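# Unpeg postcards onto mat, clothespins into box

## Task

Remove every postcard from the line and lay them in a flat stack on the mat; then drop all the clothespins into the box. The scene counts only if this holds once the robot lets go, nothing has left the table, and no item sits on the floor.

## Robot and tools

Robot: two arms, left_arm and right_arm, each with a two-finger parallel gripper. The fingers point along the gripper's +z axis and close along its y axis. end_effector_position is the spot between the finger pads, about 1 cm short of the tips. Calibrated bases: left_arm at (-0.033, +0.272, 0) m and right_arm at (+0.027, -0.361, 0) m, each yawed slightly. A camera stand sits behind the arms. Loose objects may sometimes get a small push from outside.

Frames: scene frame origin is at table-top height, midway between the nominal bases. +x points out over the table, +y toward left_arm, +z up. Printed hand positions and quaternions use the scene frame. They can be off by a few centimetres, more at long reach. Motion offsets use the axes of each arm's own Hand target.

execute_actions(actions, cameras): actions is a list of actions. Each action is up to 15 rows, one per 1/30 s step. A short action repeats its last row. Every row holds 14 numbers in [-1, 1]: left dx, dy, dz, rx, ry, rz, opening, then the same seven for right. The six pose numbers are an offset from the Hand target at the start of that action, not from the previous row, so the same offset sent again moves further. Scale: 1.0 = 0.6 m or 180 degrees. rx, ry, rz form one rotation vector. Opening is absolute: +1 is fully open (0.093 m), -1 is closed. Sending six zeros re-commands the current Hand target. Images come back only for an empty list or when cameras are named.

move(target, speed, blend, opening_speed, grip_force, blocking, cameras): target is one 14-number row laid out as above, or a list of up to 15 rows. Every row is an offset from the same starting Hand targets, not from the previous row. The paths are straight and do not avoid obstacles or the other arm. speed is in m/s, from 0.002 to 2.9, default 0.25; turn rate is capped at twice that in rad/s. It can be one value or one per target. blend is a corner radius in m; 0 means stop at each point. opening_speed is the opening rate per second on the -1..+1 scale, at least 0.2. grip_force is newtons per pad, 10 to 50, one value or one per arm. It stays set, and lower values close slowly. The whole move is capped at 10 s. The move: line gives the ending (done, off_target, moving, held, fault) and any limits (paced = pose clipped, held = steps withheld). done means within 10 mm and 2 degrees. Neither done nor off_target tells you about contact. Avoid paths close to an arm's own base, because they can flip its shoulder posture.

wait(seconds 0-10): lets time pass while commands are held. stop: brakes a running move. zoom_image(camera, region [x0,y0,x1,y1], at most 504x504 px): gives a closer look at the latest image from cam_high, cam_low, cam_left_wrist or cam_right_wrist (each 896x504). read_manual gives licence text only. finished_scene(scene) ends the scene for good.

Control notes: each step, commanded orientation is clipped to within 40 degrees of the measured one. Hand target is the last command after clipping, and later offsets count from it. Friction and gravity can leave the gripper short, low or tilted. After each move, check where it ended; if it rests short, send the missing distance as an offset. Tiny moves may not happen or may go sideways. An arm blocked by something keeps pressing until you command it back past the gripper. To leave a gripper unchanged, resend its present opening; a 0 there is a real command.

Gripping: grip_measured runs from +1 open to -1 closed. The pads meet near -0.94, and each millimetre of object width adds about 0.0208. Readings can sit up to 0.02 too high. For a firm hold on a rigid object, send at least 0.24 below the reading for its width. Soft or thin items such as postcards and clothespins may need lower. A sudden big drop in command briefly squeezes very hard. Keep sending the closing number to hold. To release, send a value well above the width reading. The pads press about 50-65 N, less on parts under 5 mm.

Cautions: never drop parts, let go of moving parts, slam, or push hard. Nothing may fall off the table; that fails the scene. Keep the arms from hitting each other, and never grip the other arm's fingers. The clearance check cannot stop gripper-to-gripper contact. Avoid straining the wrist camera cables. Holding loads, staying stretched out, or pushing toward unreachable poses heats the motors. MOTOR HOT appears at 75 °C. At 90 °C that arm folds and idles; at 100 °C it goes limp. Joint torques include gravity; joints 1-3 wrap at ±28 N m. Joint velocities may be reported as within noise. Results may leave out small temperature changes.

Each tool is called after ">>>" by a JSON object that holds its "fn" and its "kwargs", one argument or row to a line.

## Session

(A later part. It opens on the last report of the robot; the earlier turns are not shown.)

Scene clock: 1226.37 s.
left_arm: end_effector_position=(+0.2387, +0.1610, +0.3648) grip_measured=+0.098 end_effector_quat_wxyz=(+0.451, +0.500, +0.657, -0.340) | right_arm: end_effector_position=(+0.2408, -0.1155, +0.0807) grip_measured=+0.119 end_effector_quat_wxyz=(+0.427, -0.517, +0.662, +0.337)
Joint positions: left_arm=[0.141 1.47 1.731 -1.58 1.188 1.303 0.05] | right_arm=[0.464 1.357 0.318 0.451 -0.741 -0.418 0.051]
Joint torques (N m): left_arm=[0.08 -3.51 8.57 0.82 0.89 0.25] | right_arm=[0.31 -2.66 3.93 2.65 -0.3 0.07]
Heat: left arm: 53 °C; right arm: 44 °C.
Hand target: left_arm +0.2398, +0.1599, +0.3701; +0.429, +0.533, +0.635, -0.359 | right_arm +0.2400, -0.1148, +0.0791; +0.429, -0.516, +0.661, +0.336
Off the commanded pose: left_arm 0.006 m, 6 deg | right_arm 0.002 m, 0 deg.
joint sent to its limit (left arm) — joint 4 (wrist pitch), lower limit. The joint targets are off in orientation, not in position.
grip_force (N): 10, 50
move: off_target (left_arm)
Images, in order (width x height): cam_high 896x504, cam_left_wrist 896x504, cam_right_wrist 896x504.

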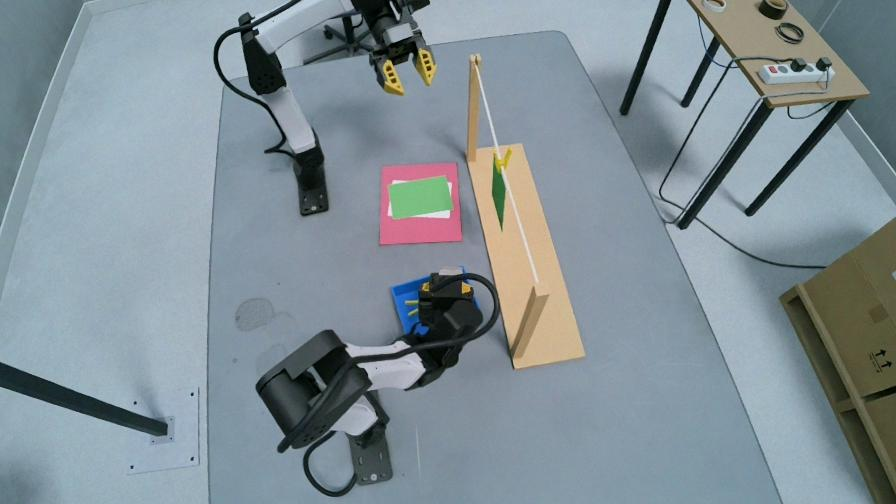

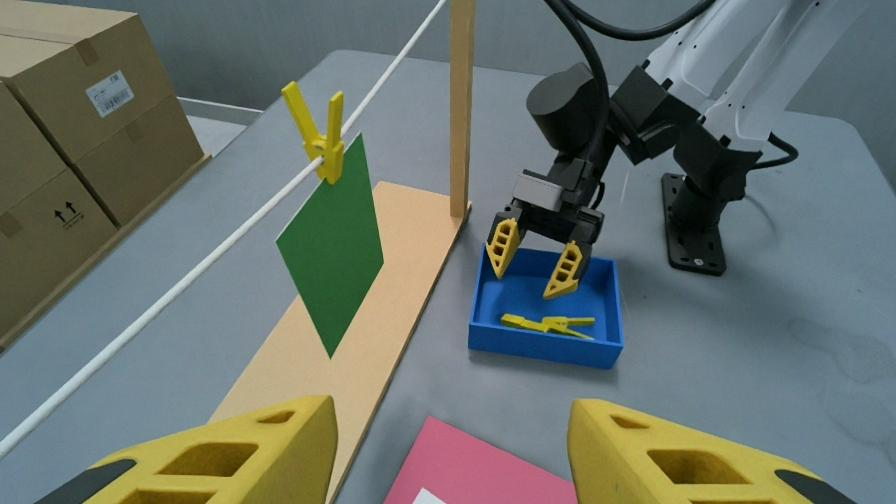

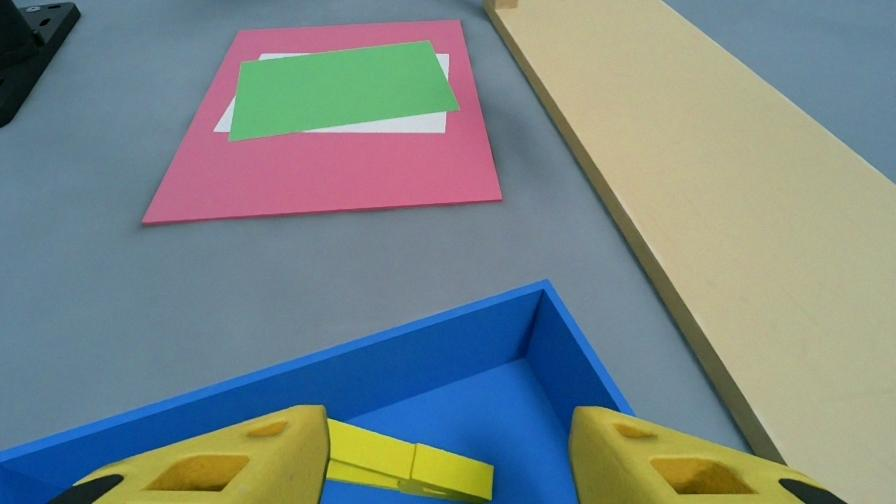

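>>> {"fn": "move", "kwargs": {
  "target": [
    [-0.0669,0.148,0.1654,0,0,0,0.1,-0.1978,0,-0.0882,0,0,0,0.12],
    [-0.0669,0.148,0.1654,0,0,0,0.1,-0.1297,-0.1128,-0.0932,0.0877,-0.1324,0.0181,-0.52]
  ],
  "speed": 0.2,
  "blend": [0.03,0],
  "grip_force": [50,10],
  "cameras": ["all"]
}}

Scene clock: 1267.57 s.
left_arm: end_effector_position=(+0.3421, +0.0712, +0.3669) grip_measured=+0.098 end_effector_quat_wxyz=(+0.424, +0.532, +0.636, -0.364) | right_arm: end_effector_position=(+0.2986, -0.1466, +0.1728) grip_measured=-0.519 end_effector_quat_wxyz=(+0.604, -0.361, +0.612, +0.361)
Joint positions: left_arm=[-0.165 1.833 2.094 -1.205 1.09 0.873 0.05] | right_arm=[0.302 1.385 0.245 1.128 -0.735 -0.003 0.02]
Joint torques (N m): left_arm=[0.12 -7.02 9.1 1.55 0.52 -0.13] | right_arm=[-0.77 -2.65 3.66 2.88 0.12 0.02]
Motor temperatures (°C): left_arm=[31 42 54 42 30 29 31] | right_arm=[32 39 38 45 31 29 31]
Heat: left arm: 54 °C; right arm: 45 °C.
Hand target: left_arm +0.3460, +0.0700, +0.3704; +0.429, +0.533, +0.635, -0.359 | right_arm +0.3010, -0.1500, +0.1729; +0.613, -0.354, +0.612, +0.353
Off the commanded pose: left_arm 0.005 m, 1 deg | right_arm 0.004 m, 2 deg.
grip_force (N): 50, 10
move: done

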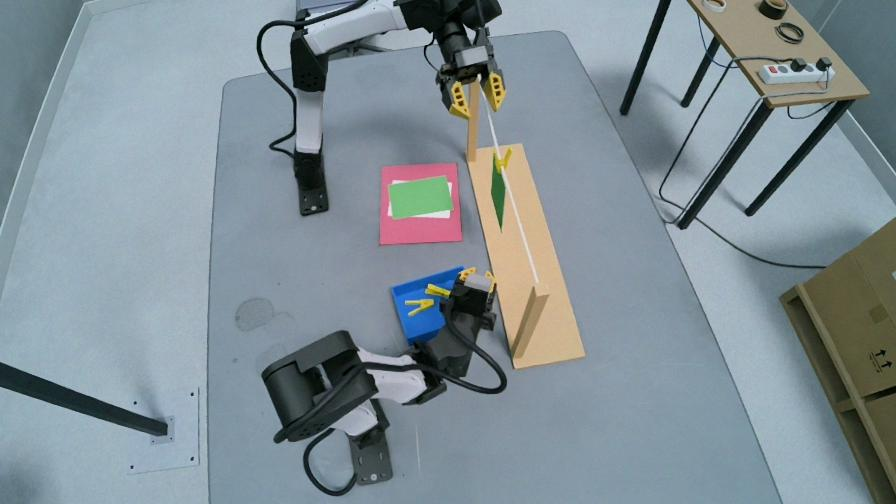

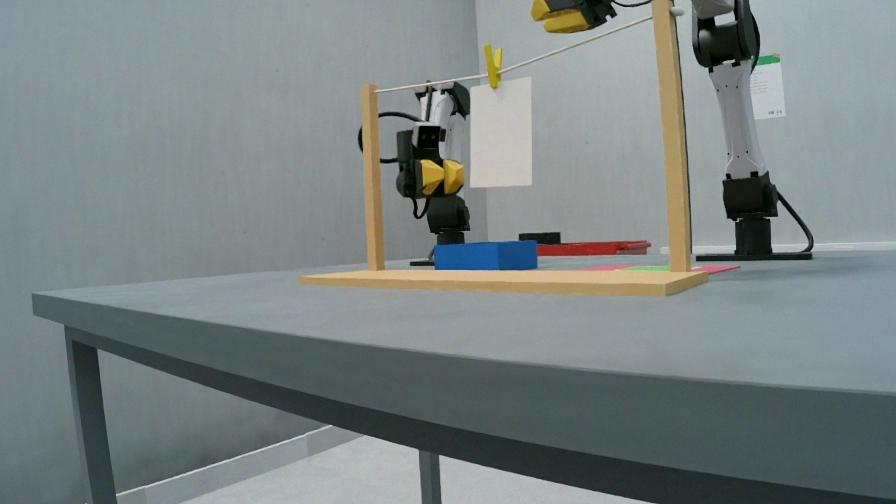

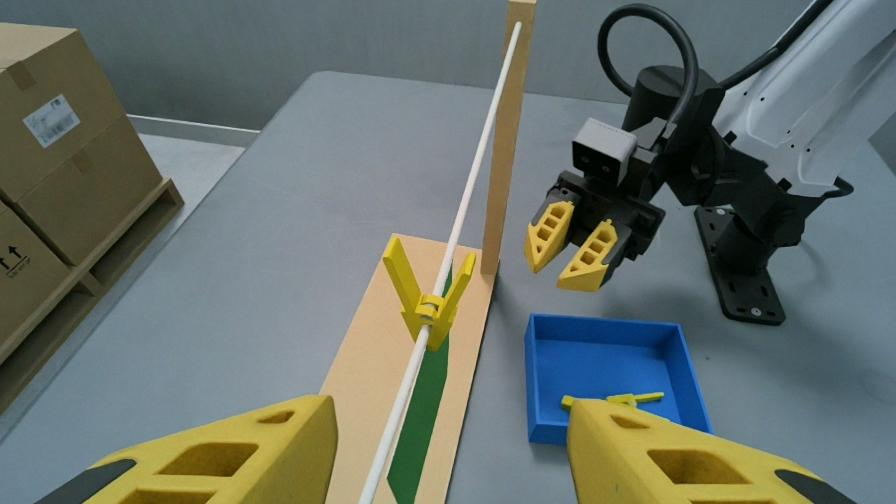

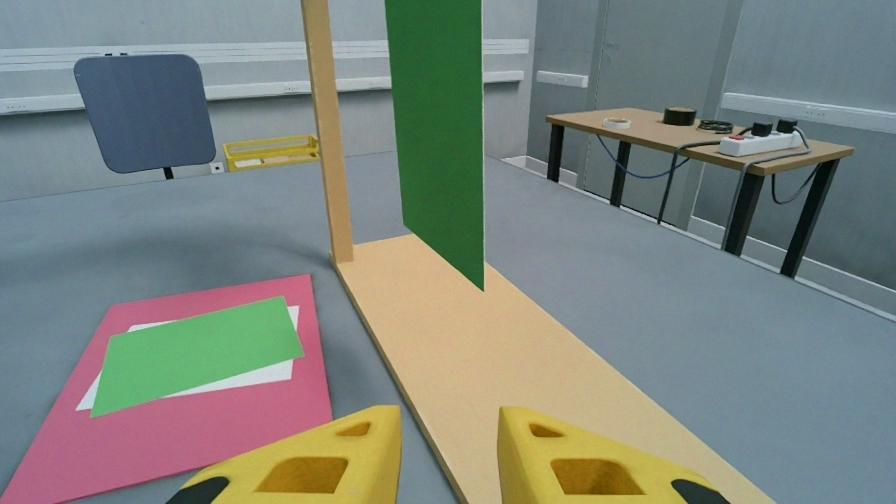

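>>> {"fn": "zoom_image", "kwargs": {
  "camera": "cam_high",
  "region": [370, 250, 510, 350]
}}

>>> {"fn": "zoom_image", "kwargs": {
  "camera": "cam_right_wrist",
  "region": [340, 180, 560, 330]
}}

Scaled by 3.600.

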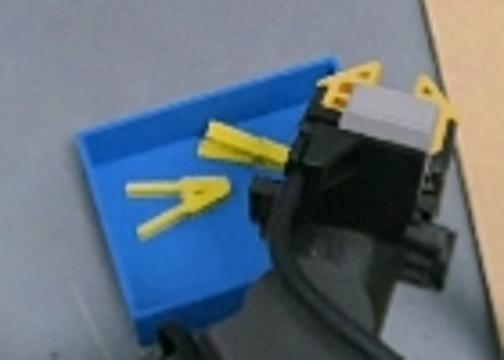

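Scaled by 2.291.

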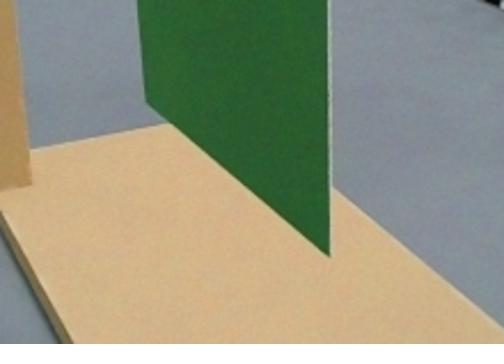

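>>> {"fn": "move", "kwargs": {
  "target": [0,0,0,0,0,0,0.1,0,-0.0205,0.1173,0,0,0,-0.52],
  "speed": 0.12,
  "cameras": ["cam_right_wrist"]
}}

Scene clock: 1299.97 s.
left_arm: end_effector_position=(+0.3421, +0.0712, +0.3669) grip_measured=+0.098 end_effector_quat_wxyz=(+0.424, +0.532, +0.636, -0.364) | right_arm: end_effector_position=(+0.3401, -0.0981, +0.1611) grip_measured=-0.519 end_effector_quat_wxyz=(+0.594, -0.357, +0.626, +0.359)
Joint positions: left_arm=[-0.165 1.833 2.094 -1.205 1.09 0.873 0.05] | right_arm=[0.432 1.642 0.447 1.149 -0.596 -0.002 0.02]
Joint torques (N m): left_arm=[0.24 -7.04 9.13 1.6 0.53 -0.19] | right_arm=[0.27 -4.45 6.09 3.02 0.11 0.02]
Heat: left arm: 53 °C; right arm: 45 °C.
Hand target: left_arm +0.3460, +0.0700, +0.3704; +0.429, +0.533, +0.635, -0.359 | right_arm +0.3468, -0.0952, +0.1730; +0.613, -0.354, +0.612, +0.353
Off the commanded pose: left_arm 0.005 m, 1 deg | right_arm 0.014 m, 3 deg.
grip_force (N): 50, 10
move: off_target (right_arm)
Images, in order (width x height): cam_right_wrist 896x504.

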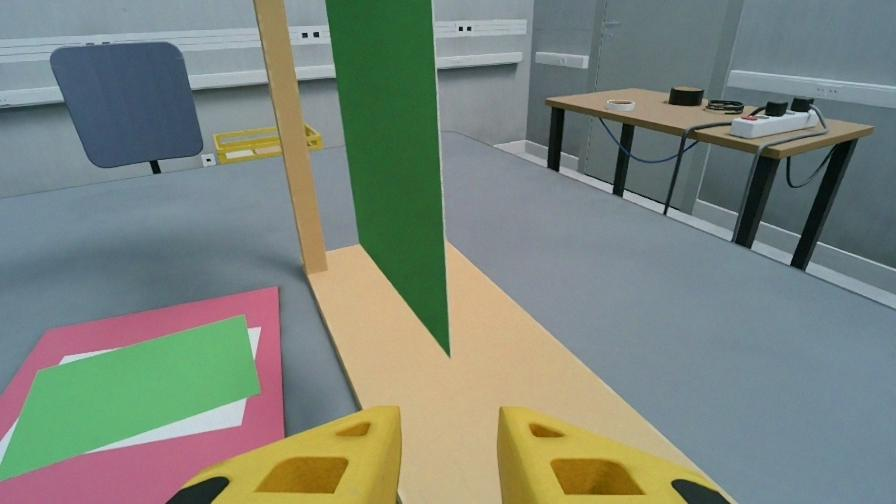

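>>> {"fn": "move", "kwargs": {
  "target": [0,0,0,0,0,0,0.1,-0.02,0.0059,0.0836,0,-0.011,0,-0.52],
  "speed": 0.1,
  "cameras": ["cam_right_wrist","cam_left_wrist"]
}}

Scene clock: 1317.40 s.
left_arm: end_effector_position=(+0.3421, +0.0712, +0.3669) grip_measured=+0.098 end_effector_quat_wxyz=(+0.424, +0.532, +0.636, -0.364) | right_arm: end_effector_position=(+0.3628, -0.0532, +0.1748) grip_measured=-0.519 end_effector_quat_wxyz=(+0.608, -0.353, +0.611, +0.363)
Joint positions: left_arm=[-0.165 1.833 2.094 -1.205 1.09 0.873 0.05] | right_arm=[0.532 1.763 0.617 1.149 -0.496 0.015 0.02]
Joint torques (N m): left_arm=[0.08 -6.74 9.05 1.59 0.54 -0.17] | right_arm=[0.21 -5.55 6.39 2.91 0.12 0.03]
Heat: left arm: 53 °C; right arm: 46 °C.
Hand target: left_arm +0.3460, +0.0700, +0.3704; +0.429, +0.533, +0.635, -0.359 | right_arm +0.3687, -0.0499, +0.1848; +0.623, -0.348, +0.601, +0.359
Off the commanded pose: left_arm 0.005 m, 1 deg | right_arm 0.012 m, 2 deg.
grip_force (N): 50, 10
move: off_target (right_arm)
Images, in order (width x height): cam_left_wrist 896x504, cam_right_wrist 896x504.

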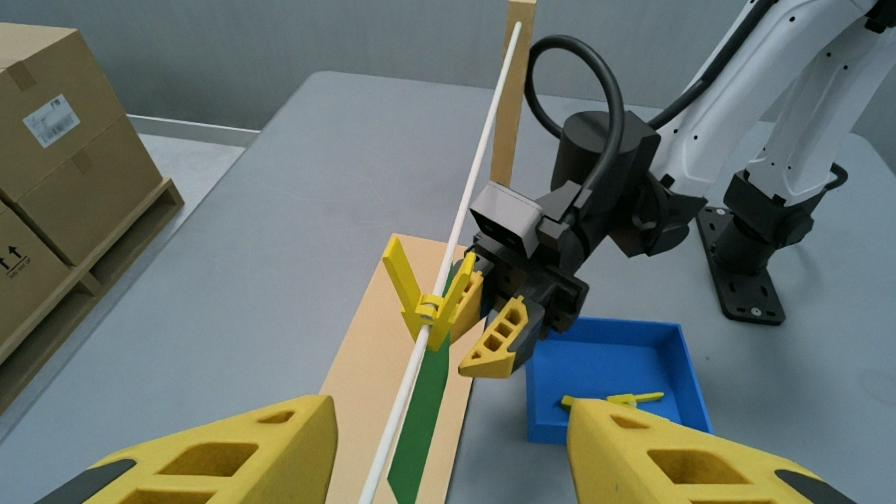

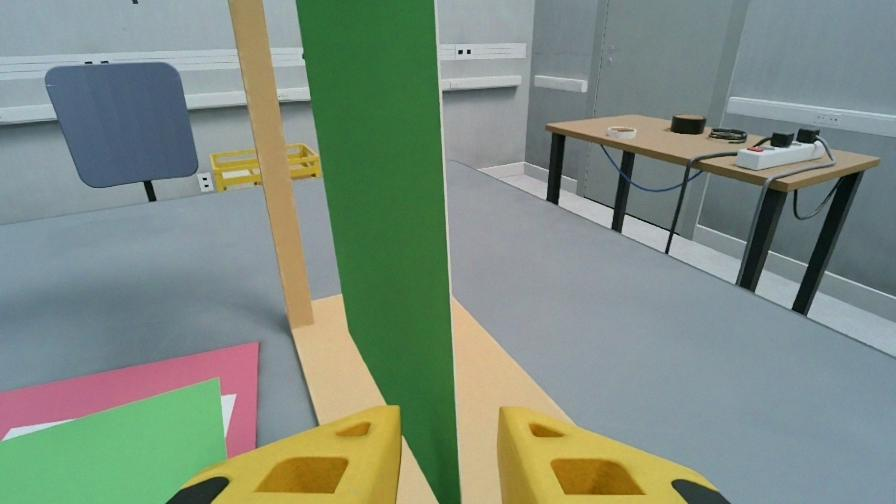

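>>> {"fn": "move", "kwargs": {
  "target": [
    [0,0,0,0,0,0,0.1,0,0,0,0,0,0,-0.88],
    [0,0,0,0,0,0,0.1,0,0,0,0,0,0,-1]
  ],
  "opening_speed": 0.3,
  "cameras": ["cam_right_wrist","cam_left_wrist","cam_low"]
}}

Scene clock: 1334.80 s.
left_arm: end_effector_position=(+0.3421, +0.0712, +0.3669) grip_measured=+0.098 end_effector_quat_wxyz=(+0.424, +0.532, +0.636, -0.364) | right_arm: end_effector_position=(+0.3628, -0.0532, +0.1753) grip_measured=-0.967 end_effector_quat_wxyz=(+0.609, -0.353, +0.611, +0.363)
Joint positions: left_arm=[-0.165 1.833 2.094 -1.205 1.09 0.873 0.05] | right_arm=[0.532 1.763 0.617 1.151 -0.496 0.015 0]
Joint torques (N m): left_arm=[0.21 -6.82 9.17 1.62 0.54 -0.16] | right_arm=[0.21 -5.53 6.41 2.89 0.13 0.03]
Heat: left arm: 53 °C; right arm: 47 °C.
Hand target: left_arm +0.3460, +0.0700, +0.3704; +0.429, +0.533, +0.635, -0.359 | right_arm +0.3687, -0.0499, +0.1848; +0.623, -0.348, +0.601, +0.359
Off the commanded pose: left_arm 0.005 m, 1 deg | right_arm 0.012 m, 2 deg.
grip_force (N): 50, 10
move: off_target (right_arm); target 2's new opening was sent with right_arm's hand 0.012 m and 2 deg from that target
Images, in order (width x height): cam_low 896x504, cam_left_wrist 896x504, cam_right_wrist 896x504.

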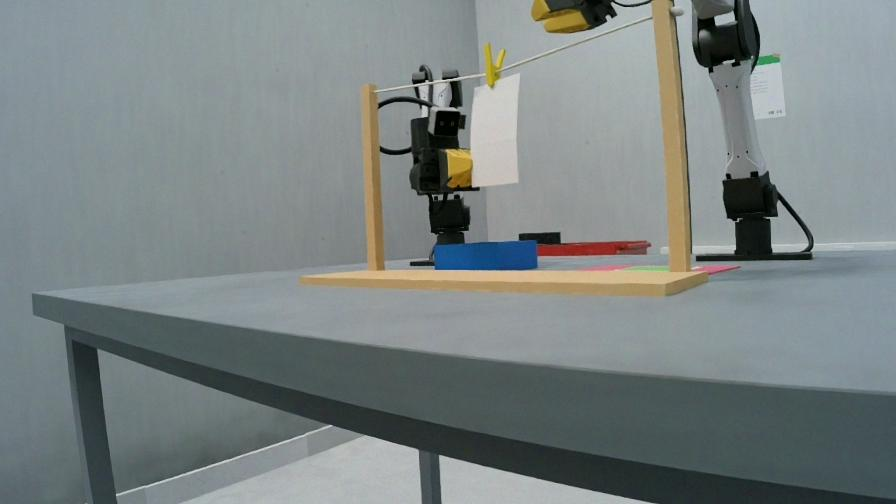

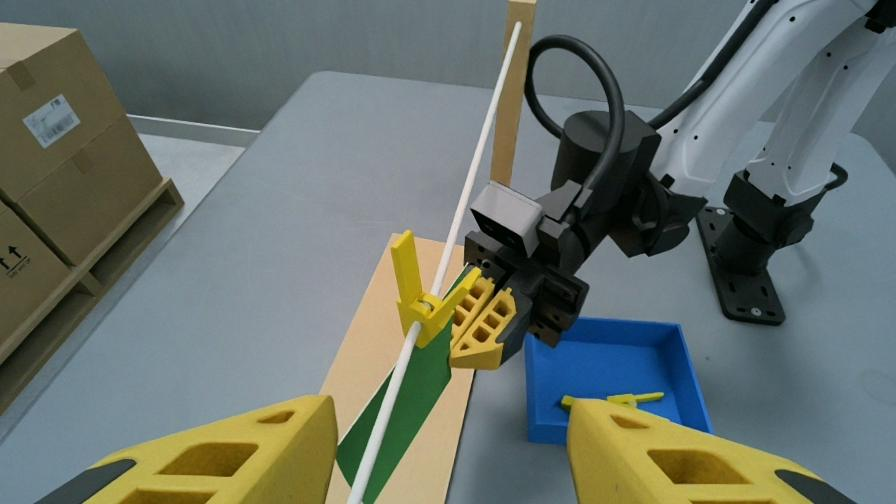

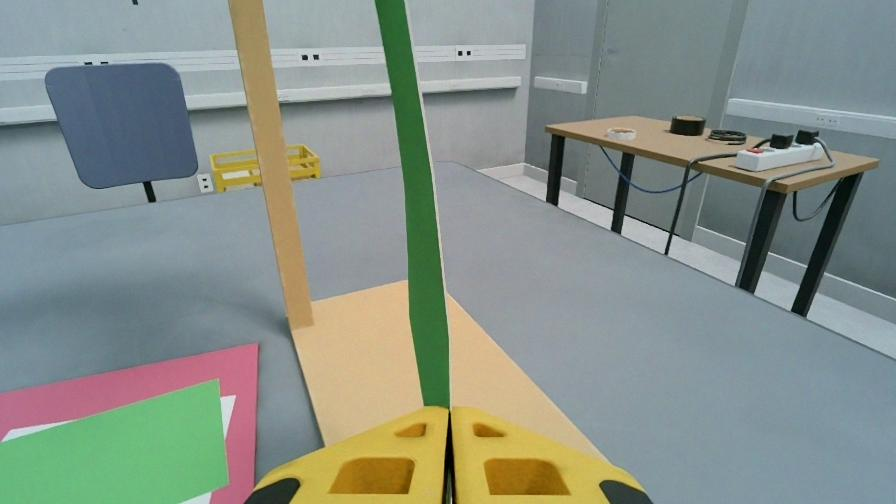

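>>> {"fn": "move", "kwargs": {
  "target": [0,0,0,0,0,0,0.1,0,0.0333,0,-0.04,0,0,-1],
  "speed": 0.06,
  "cameras": ["cam_right_wrist","cam_left_wrist","cam_low","cam_high"]
}}

Scene clock: 1373.83 s.
left_arm: end_effector_position=(+0.3421, +0.0712, +0.3669) grip_measured=+0.098 end_effector_quat_wxyz=(+0.424, +0.532, +0.636, -0.364) | right_arm: end_effector_position=(+0.3496, -0.0450, +0.1754) grip_measured=-0.975 end_effector_quat_wxyz=(+0.591, -0.383, +0.593, +0.392)
Joint positions: left_arm=[-0.165 1.833 2.094 -1.205 1.09 0.873 0.05] | right_arm=[0.532 1.769 0.624 1.151 -0.593 0.016 0]
Joint torques (N m): left_arm=[0.12 -7.02 9.29 1.53 0.57 -0.08] | right_arm=[0.05 -5.53 6.42 2.85 -0.2 0.03]
Heat: left arm: 53 °C; right arm: 47 °C.
Hand target: left_arm +0.3460, +0.0700, +0.3704; +0.429, +0.533, +0.635, -0.359 | right_arm +0.3515, -0.0399, +0.1849; +0.600, -0.386, +0.578, +0.396
Off the commanded pose: left_arm 0.005 m, 1 deg | right_arm 0.011 m, 2 deg.
grip_force (N): 50, 10
move: off_target (right_arm)

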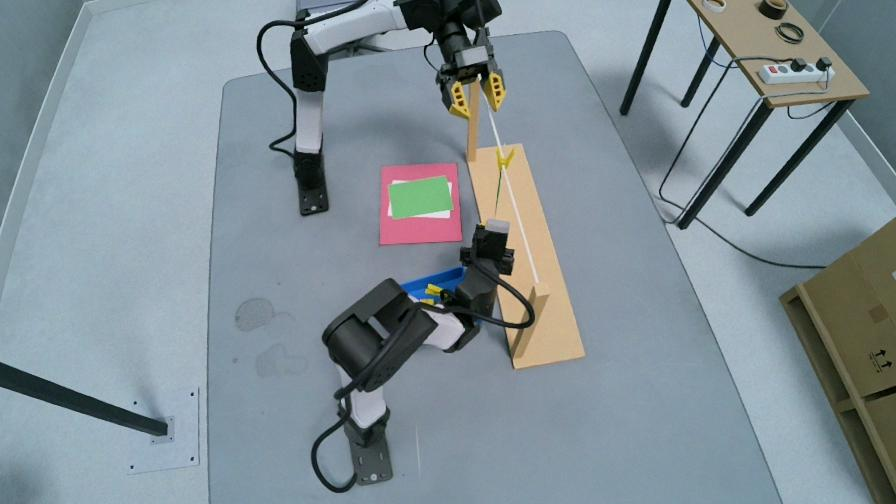

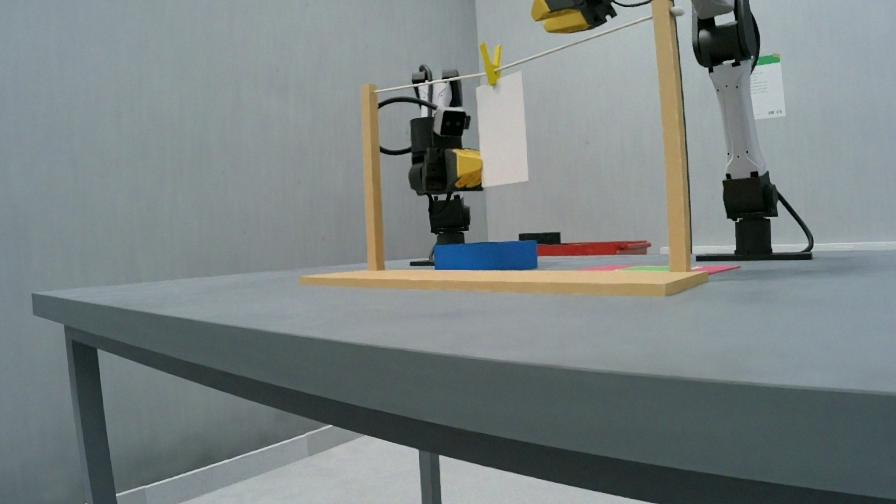

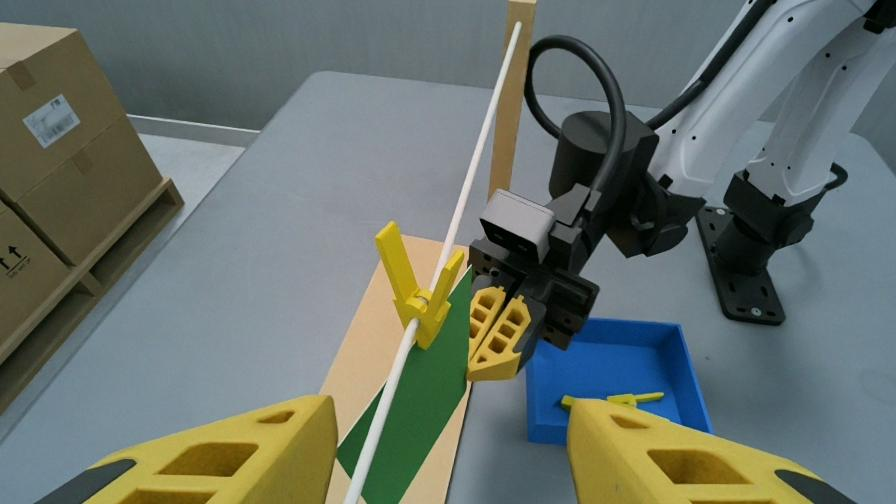

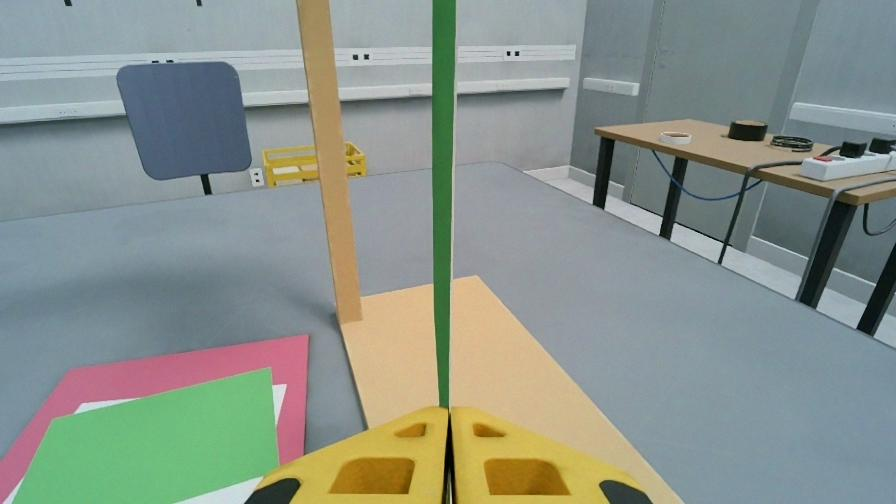

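>>> {"fn": "move", "kwargs": {
  "target": [-0.0032,0.0287,0.0718,0.0722,0.0056,0.0294,0.1,0,0,0,0,0,0,-1],
  "speed": 0.1,
  "cameras": ["cam_left_wrist","cam_low","cam_high"]
}}

Scene clock: 1430.50 s.
left_arm: end_effector_position=(+0.3708, +0.0354, +0.3547) grip_measured=+0.098 end_effector_quat_wxyz=(+0.400, +0.585, +0.583, -0.396) | right_arm: end_effector_position=(+0.3495, -0.0450, +0.1754) grip_measured=-0.975 end_effector_quat_wxyz=(+0.591, -0.383, +0.592, +0.392)
Joint positions: left_arm=[-0.227 2.253 2.72 -1.572 1.149 1.074 0.05] | right_arm=[0.532 1.769 0.624 1.151 -0.594 0.016 0]
Joint torques (N m): left_arm=[-0.16 -9.13 7.98 1.11 0.81 0.15] | right_arm=[0.1 -5.53 6.43 2.85 -0.21 0.03]
Heat: left arm: 54 °C; right arm: 47 °C.
Hand target: left_arm +0.3701, +0.0330, +0.3558; +0.376, +0.610, +0.569, -0.404 | right_arm +0.3515, -0.0399, +0.1849; +0.600, -0.386, +0.578, +0.396
Off the commanded pose: left_arm 0.003 m, 4 deg | right_arm 0.011 m, 2 deg.
joint sent to its limit (left arm) — joint 4 (wrist pitch), lower limit. The joint targets are off in orientation, not in position.
grip_force (N): 50, 10
move: off_target (left_arm, right_arm)
Images, in order (width x height): cam_high 896x504, cam_low 896x504, cam_left_wrist 896x504.

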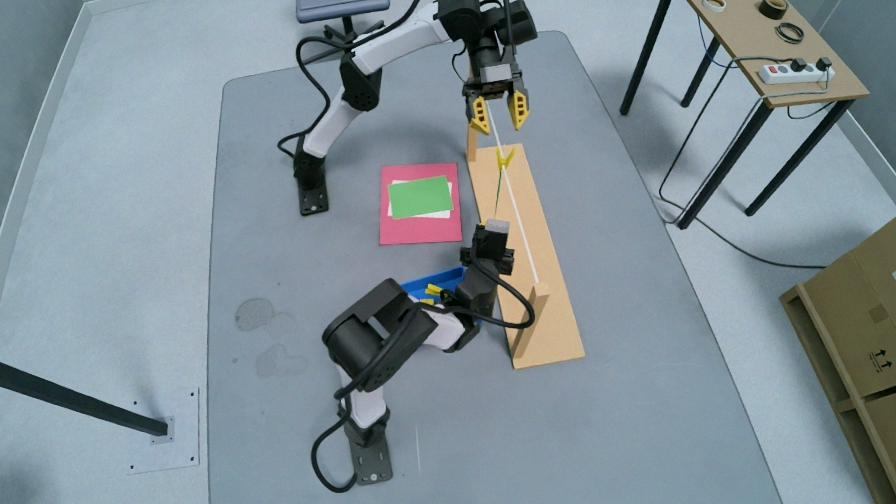

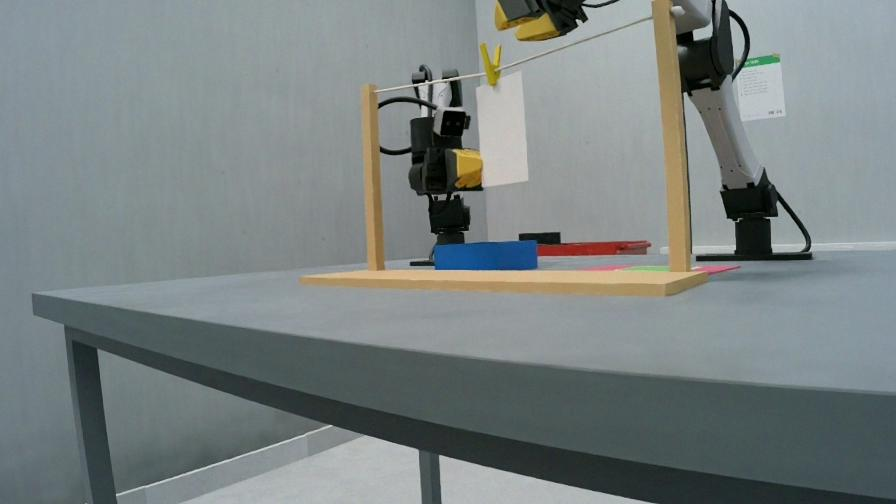

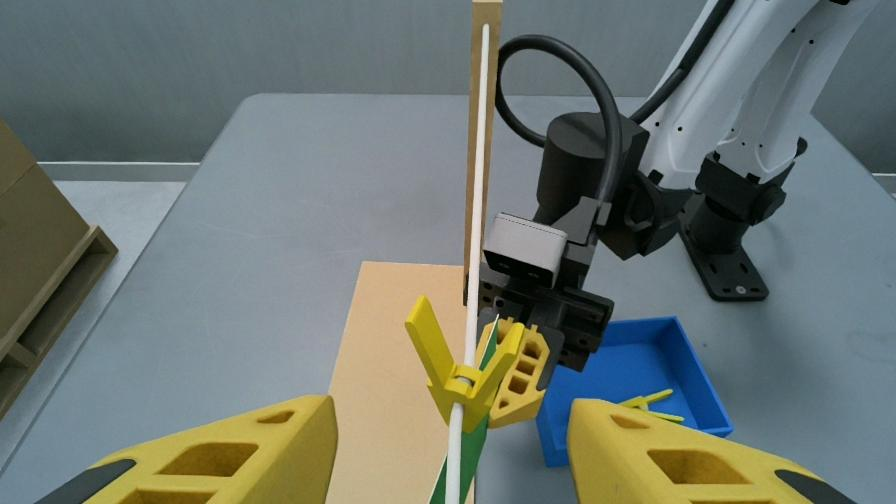

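>>> {"fn": "move", "kwargs": {
  "target": [0.005,-0.0044,0.0769,0,0,0,0.1,0,0,0,0,0,0,-1],
  "speed": 0.08,
  "cameras": ["cam_left_wrist","cam_low"]
}}

Scene clock: 1452.30 s.
left_arm: end_effector_position=(+0.3597, -0.0065, +0.3457) grip_measured=+0.098 end_effector_quat_wxyz=(+0.387, +0.615, +0.557, -0.402) | right_arm: end_effector_position=(+0.3491, -0.0448, +0.1753) grip_measured=-0.975 end_effector_quat_wxyz=(+0.590, -0.383, +0.592, +0.393)
Joint positions: left_arm=[-0.327 2.271 2.71 -1.506 1.126 1.052 0.05] | right_arm=[0.532 1.769 0.624 1.151 -0.597 0.016 0]
Joint torques (N m): left_arm=[0.16 -9.4 5.24 1.33 0.49 -0.2] | right_arm=[0.1 -5.52 6.42 2.85 -0.18 0.03]
Motor temperatures (°C): left_arm=[31 46 55 41 30 29 30] | right_arm=[32 42 40 47 31 29 30]
Heat: left arm: 55 °C; right arm: 47 °C.
Hand target: left_arm +0.3645, -0.0080, +0.3351; +0.376, +0.610, +0.569, -0.404 | right_arm +0.3515, -0.0399, +0.1849; +0.600, -0.386, +0.578, +0.397
Off the commanded pose: left_arm 0.012 m, 2 deg | right_arm 0.011 m, 2 deg.
grip_force (N): 50, 10
move: off_target (left_arm, right_arm)
Images, in order (width x height): cam_low 896x504, cam_left_wrist 896x504.

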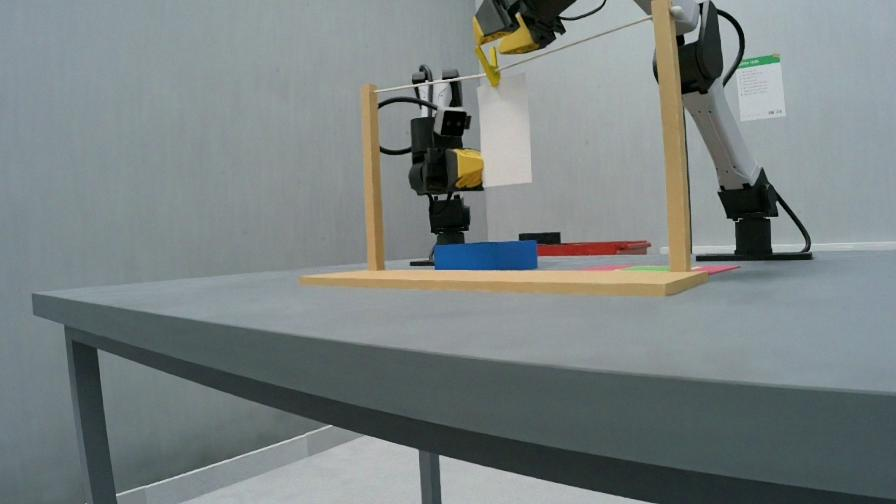

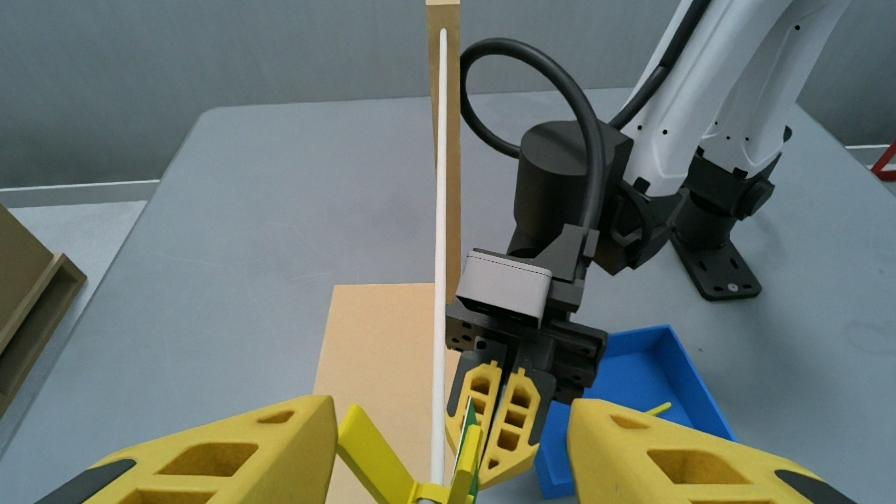

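>>> {"fn": "move", "kwargs": {
  "target": [
    [0.0003,0.0121,-0.0008,0,0,0,0.1,0,0,0,0,0,0,-1],
    [0.0183,0.0121,0.0068,0,0,0,0.1,0,0,0,0,0,0,-1]
  ],
  "speed": 0.06,
  "cameras": ["cam_left_wrist","cam_low"]
}}

Scene clock: 1472.07 s.
left_arm: end_effector_position=(+0.3748, -0.0108, +0.3129) grip_measured=+0.098 end_effector_quat_wxyz=(+0.361, +0.603, +0.577, -0.417) | right_arm: end_effector_position=(+0.3485, -0.0446, +0.1762) grip_measured=-0.975 end_effector_quat_wxyz=(+0.591, -0.384, +0.590, +0.394)
Joint positions: left_arm=[-0.327 2.322 2.668 -1.478 1.122 1.041 0.05] | right_arm=[0.532 1.769 0.624 1.155 -0.6 0.017 0]
Joint torques (N m): left_arm=[0.44 -13.41 5.65 1.22 0.62 0.06] | right_arm=[0.1 -5.5 6.43 2.8 -0.13 0.03]
Heat: left arm: 53 °C; right arm: 48 °C.
Hand target: left_arm +0.3719, -0.0080, +0.3234; +0.376, +0.610, +0.569, -0.404 | right_arm +0.3515, -0.0399, +0.1849; +0.600, -0.386, +0.578, +0.397
Off the commanded pose: left_arm 0.011 m, 3 deg | right_arm 0.010 m, 2 deg.
grip_force (N): 50, 10
move: off_target (left_arm)
Images, in order (width x height): cam_low 896x504, cam_left_wrist 896x504.

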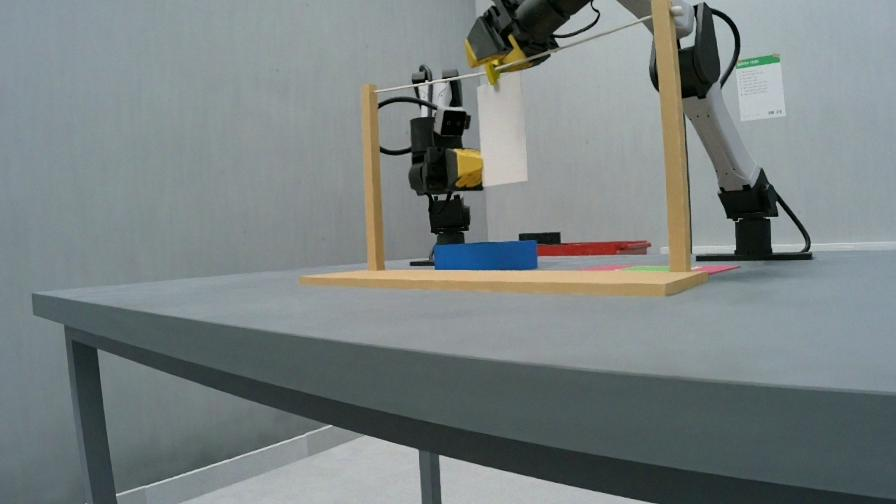

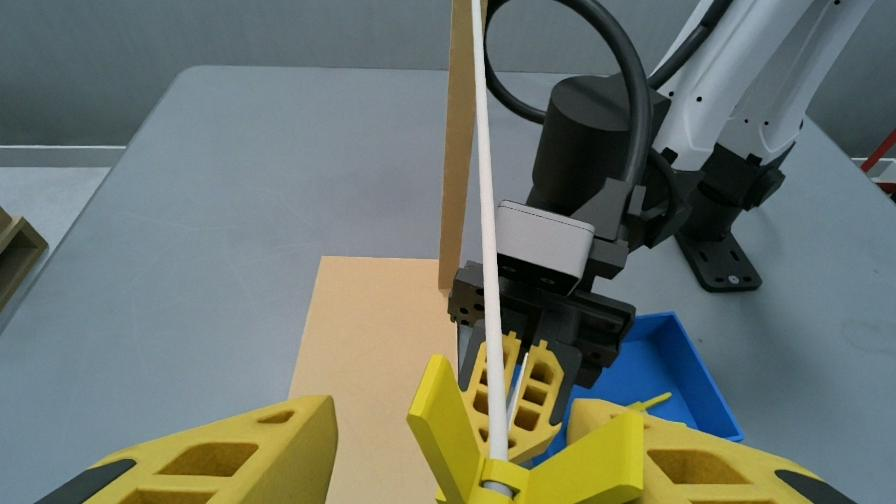

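>>> {"fn": "move", "kwargs": {
  "target": [-0.0004,-0.0167,0.001,0,0,0,0.1,0,0,0,0,0,0,-1],
  "speed": 0.05,
  "cameras": ["cam_left_wrist","cam_low"]
}}

Scene clock: 1485.53 s.
left_arm: end_effector_position=(+0.3677, -0.0084, +0.3108) grip_measured=+0.098 end_effector_quat_wxyz=(+0.365, +0.606, +0.574, -0.413) | right_arm: end_effector_position=(+0.3485, -0.0446, +0.1762) grip_measured=-0.975 end_effector_quat_wxyz=(+0.591, -0.384, +0.590, +0.394)
Joint positions: left_arm=[-0.327 2.217 2.47 -1.374 1.119 1.044 0.05] | right_arm=[0.532 1.769 0.624 1.155 -0.6 0.017 0]
Joint torques (N m): left_arm=[0.08 -13.23 6.17 1.33 0.57 -0.04] | right_arm=[0.1 -5.5 6.43 2.81 -0.13 0.03]
Motor temperatures (°C): left_arm=[31 53 52 41 29 29 30] | right_arm=[32 42 40 47 31 29 30]
Heat: left arm: 53 °C; right arm: 47 °C.
Hand target: left_arm +0.3619, -0.0079, +0.3233; +0.376, +0.610, +0.569, -0.404 | right_arm +0.3515, -0.0399, +0.1849; +0.600, -0.386, +0.578, +0.397
Off the commanded pose: left_arm 0.014 m, 2 deg | right_arm 0.010 m, 2 deg.
grip_force (N): 50, 10
move: off_target (left_arm)
Images, in order (width x height): cam_low 896x504, cam_left_wrist 896x504.

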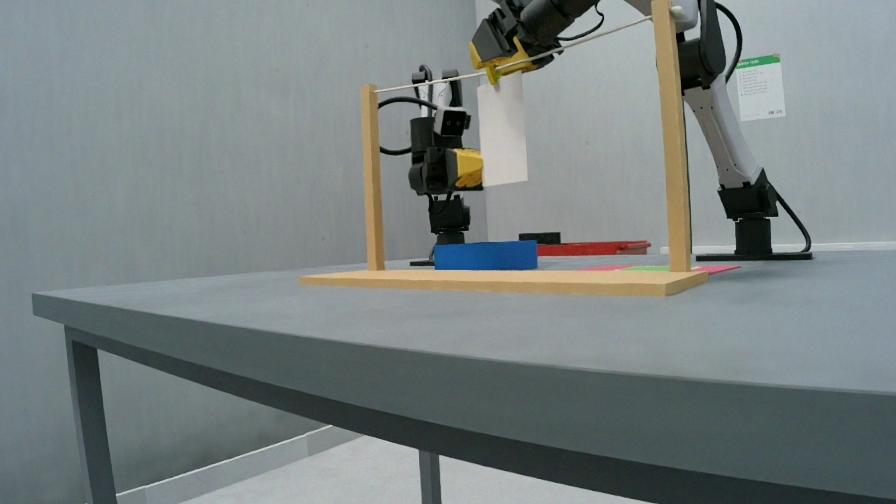

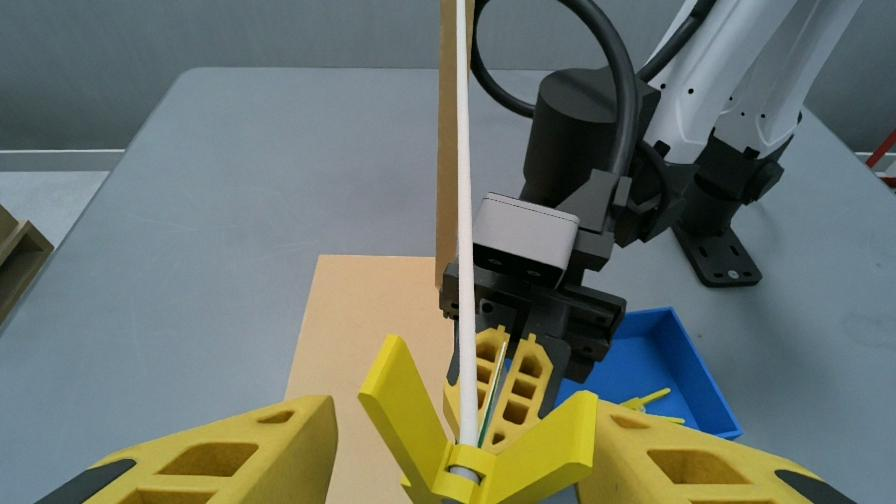

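>>> {"fn": "move", "kwargs": {
  "target": [
    [0,-0.007,0,0,0,0,0.1,0,0,0,0,0,0,-1],
    [-0.0335,-0.007,-0.0137,0,0,0,0.1,0,0,0,0,0,0,-1]
  ],
  "speed": 0.05,
  "cameras": ["cam_left_wrist","cam_low"]
}}

Scene clock: 1499.00 s.
left_arm: end_effector_position=(+0.3574, -0.0051, +0.3471) grip_measured=+0.098 end_effector_quat_wxyz=(+0.380, +0.606, +0.569, -0.405) | right_arm: end_effector_position=(+0.3485, -0.0446, +0.1762) grip_measured=-0.975 end_effector_quat_wxyz=(+0.591, -0.384, +0.590, +0.394)
Joint positions: left_arm=[-0.327 2.25 2.684 -1.499 1.116 1.018 0.05] | right_arm=[0.532 1.769 0.624 1.155 -0.6 0.017 0]
Joint torques (N m): left_arm=[-0.2 -9.22 8.12 1.24 0.55 -0.02] | right_arm=[0.09 -5.5 6.43 2.8 -0.13 0.03]
Motor temperatures (°C): left_arm=[31 59 51 41 29 29 30] | right_arm=[32 42 40 47 31 29 30]
Heat: left arm: 59 °C; right arm: 47 °C.
Hand target: left_arm +0.3576, -0.0079, +0.3451; +0.376, +0.610, +0.569, -0.404 | right_arm +0.3515, -0.0399, +0.1849; +0.600, -0.386, +0.578, +0.397
Off the commanded pose: left_arm 0.004 m, 1 deg | right_arm 0.010 m, 2 deg.
grip_force (N): 50, 10
move: done
Images, in order (width x height): cam_low 896x504, cam_left_wrist 896x504.

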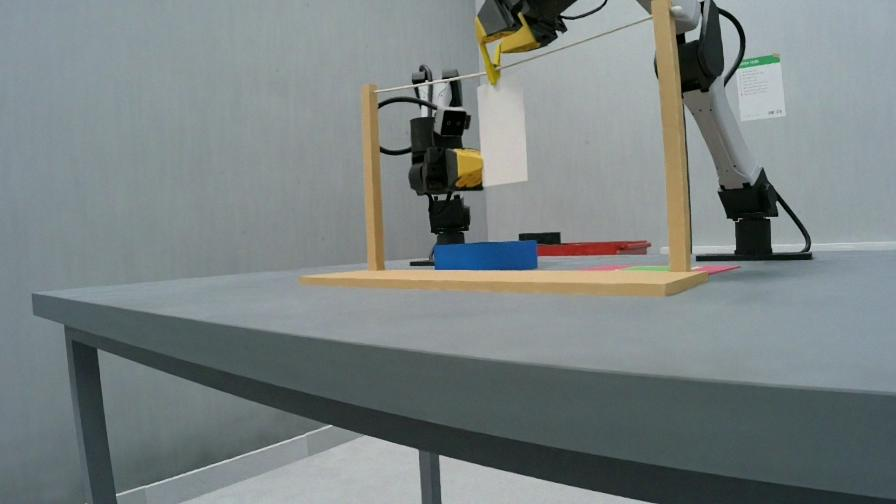

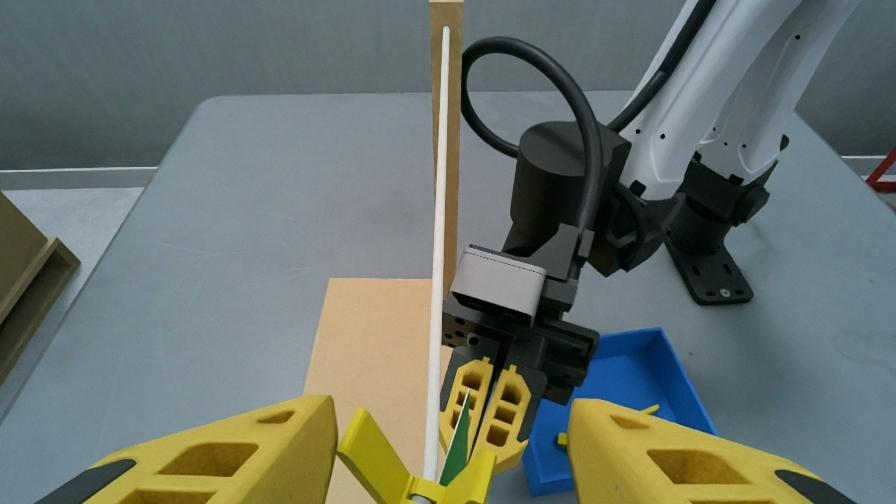

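>>> {"fn": "move", "kwargs": {
  "target": [0.0156,0.01,0.0059,0,0,0,0.1,0,0,0,0,0,0,-1],
  "speed": 0.03,
  "cameras": ["cam_left_wrist","cam_low"]
}}

Scene clock: 1513.87 s.
left_arm: end_effector_position=(+0.3595, -0.0057, +0.3432) grip_measured=+0.098 end_effector_quat_wxyz=(+0.378, +0.606, +0.571, -0.406) | right_arm: end_effector_position=(+0.3485, -0.0446, +0.1762) grip_measured=-0.975 end_effector_quat_wxyz=(+0.591, -0.384, +0.590, +0.394)
Joint positions: left_arm=[-0.327 2.253 2.674 -1.492 1.116 1.018 0.05] | right_arm=[0.532 1.769 0.624 1.155 -0.6 0.017 0]
Joint torques (N m): left_arm=[0.34 -9.13 5.57 1.39 0.65 0.16] | right_arm=[0.1 -5.5 6.43 2.8 -0.13 0.03]
Motor temperatures (°C): left_arm=[31 57 52 40 29 29 30] | right_arm=[32 42 40 47 31 29 30]
Heat: left arm: 57 °C; right arm: 47 °C.
Hand target: left_arm +0.3636, -0.0080, +0.3351; +0.376, +0.610, +0.569, -0.403 | right_arm +0.3515, -0.0399, +0.1849; +0.600, -0.386, +0.578, +0.397
Off the commanded pose: left_arm 0.009 m, 1 deg | right_arm 0.010 m, 2 deg.
grip_force (N): 50, 10
move: done
Images, in order (width x height): cam_low 896x504, cam_left_wrist 896x504.

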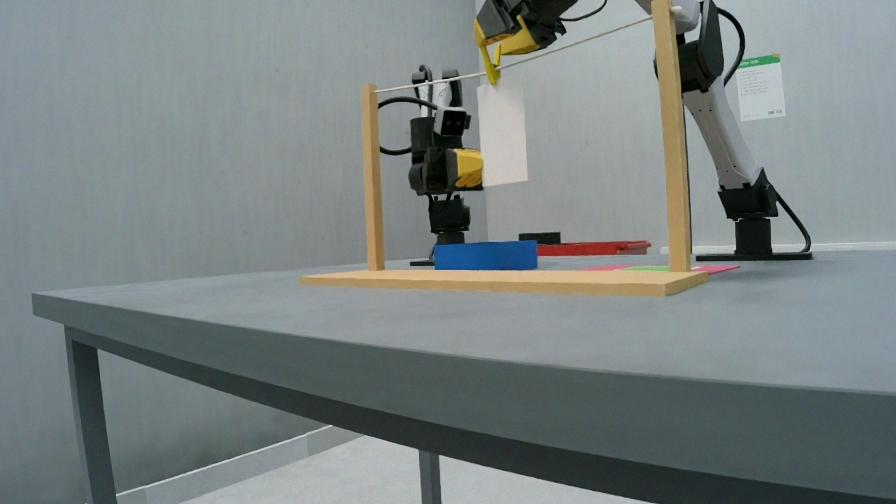

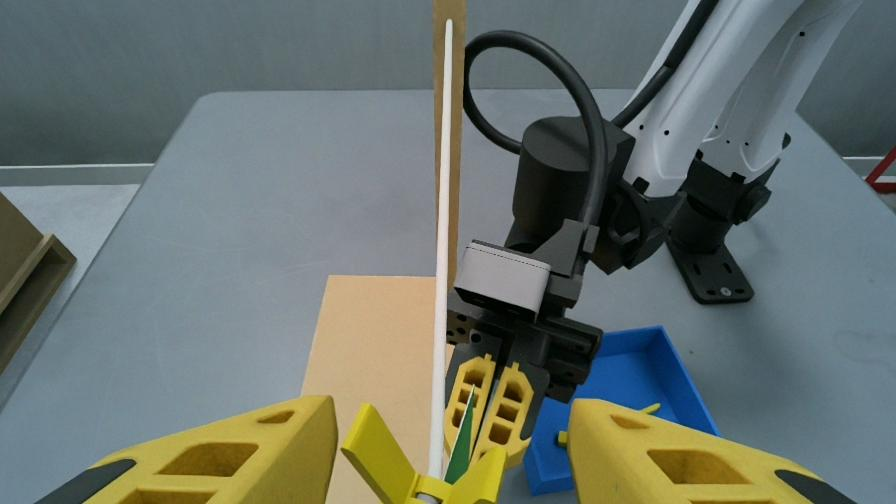

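>>> {"fn": "zoom_image", "kwargs": {
  "camera": "cam_low",
  "region": [440, 0, 580, 110]
}}

Scaled by 3.600.

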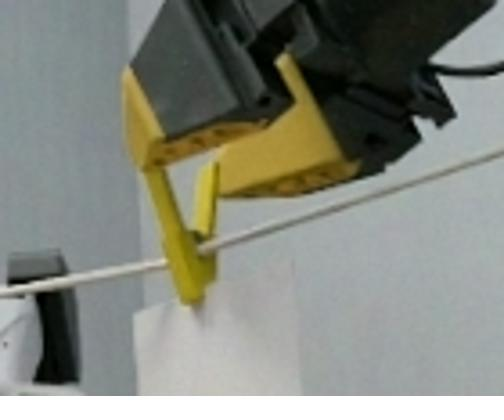

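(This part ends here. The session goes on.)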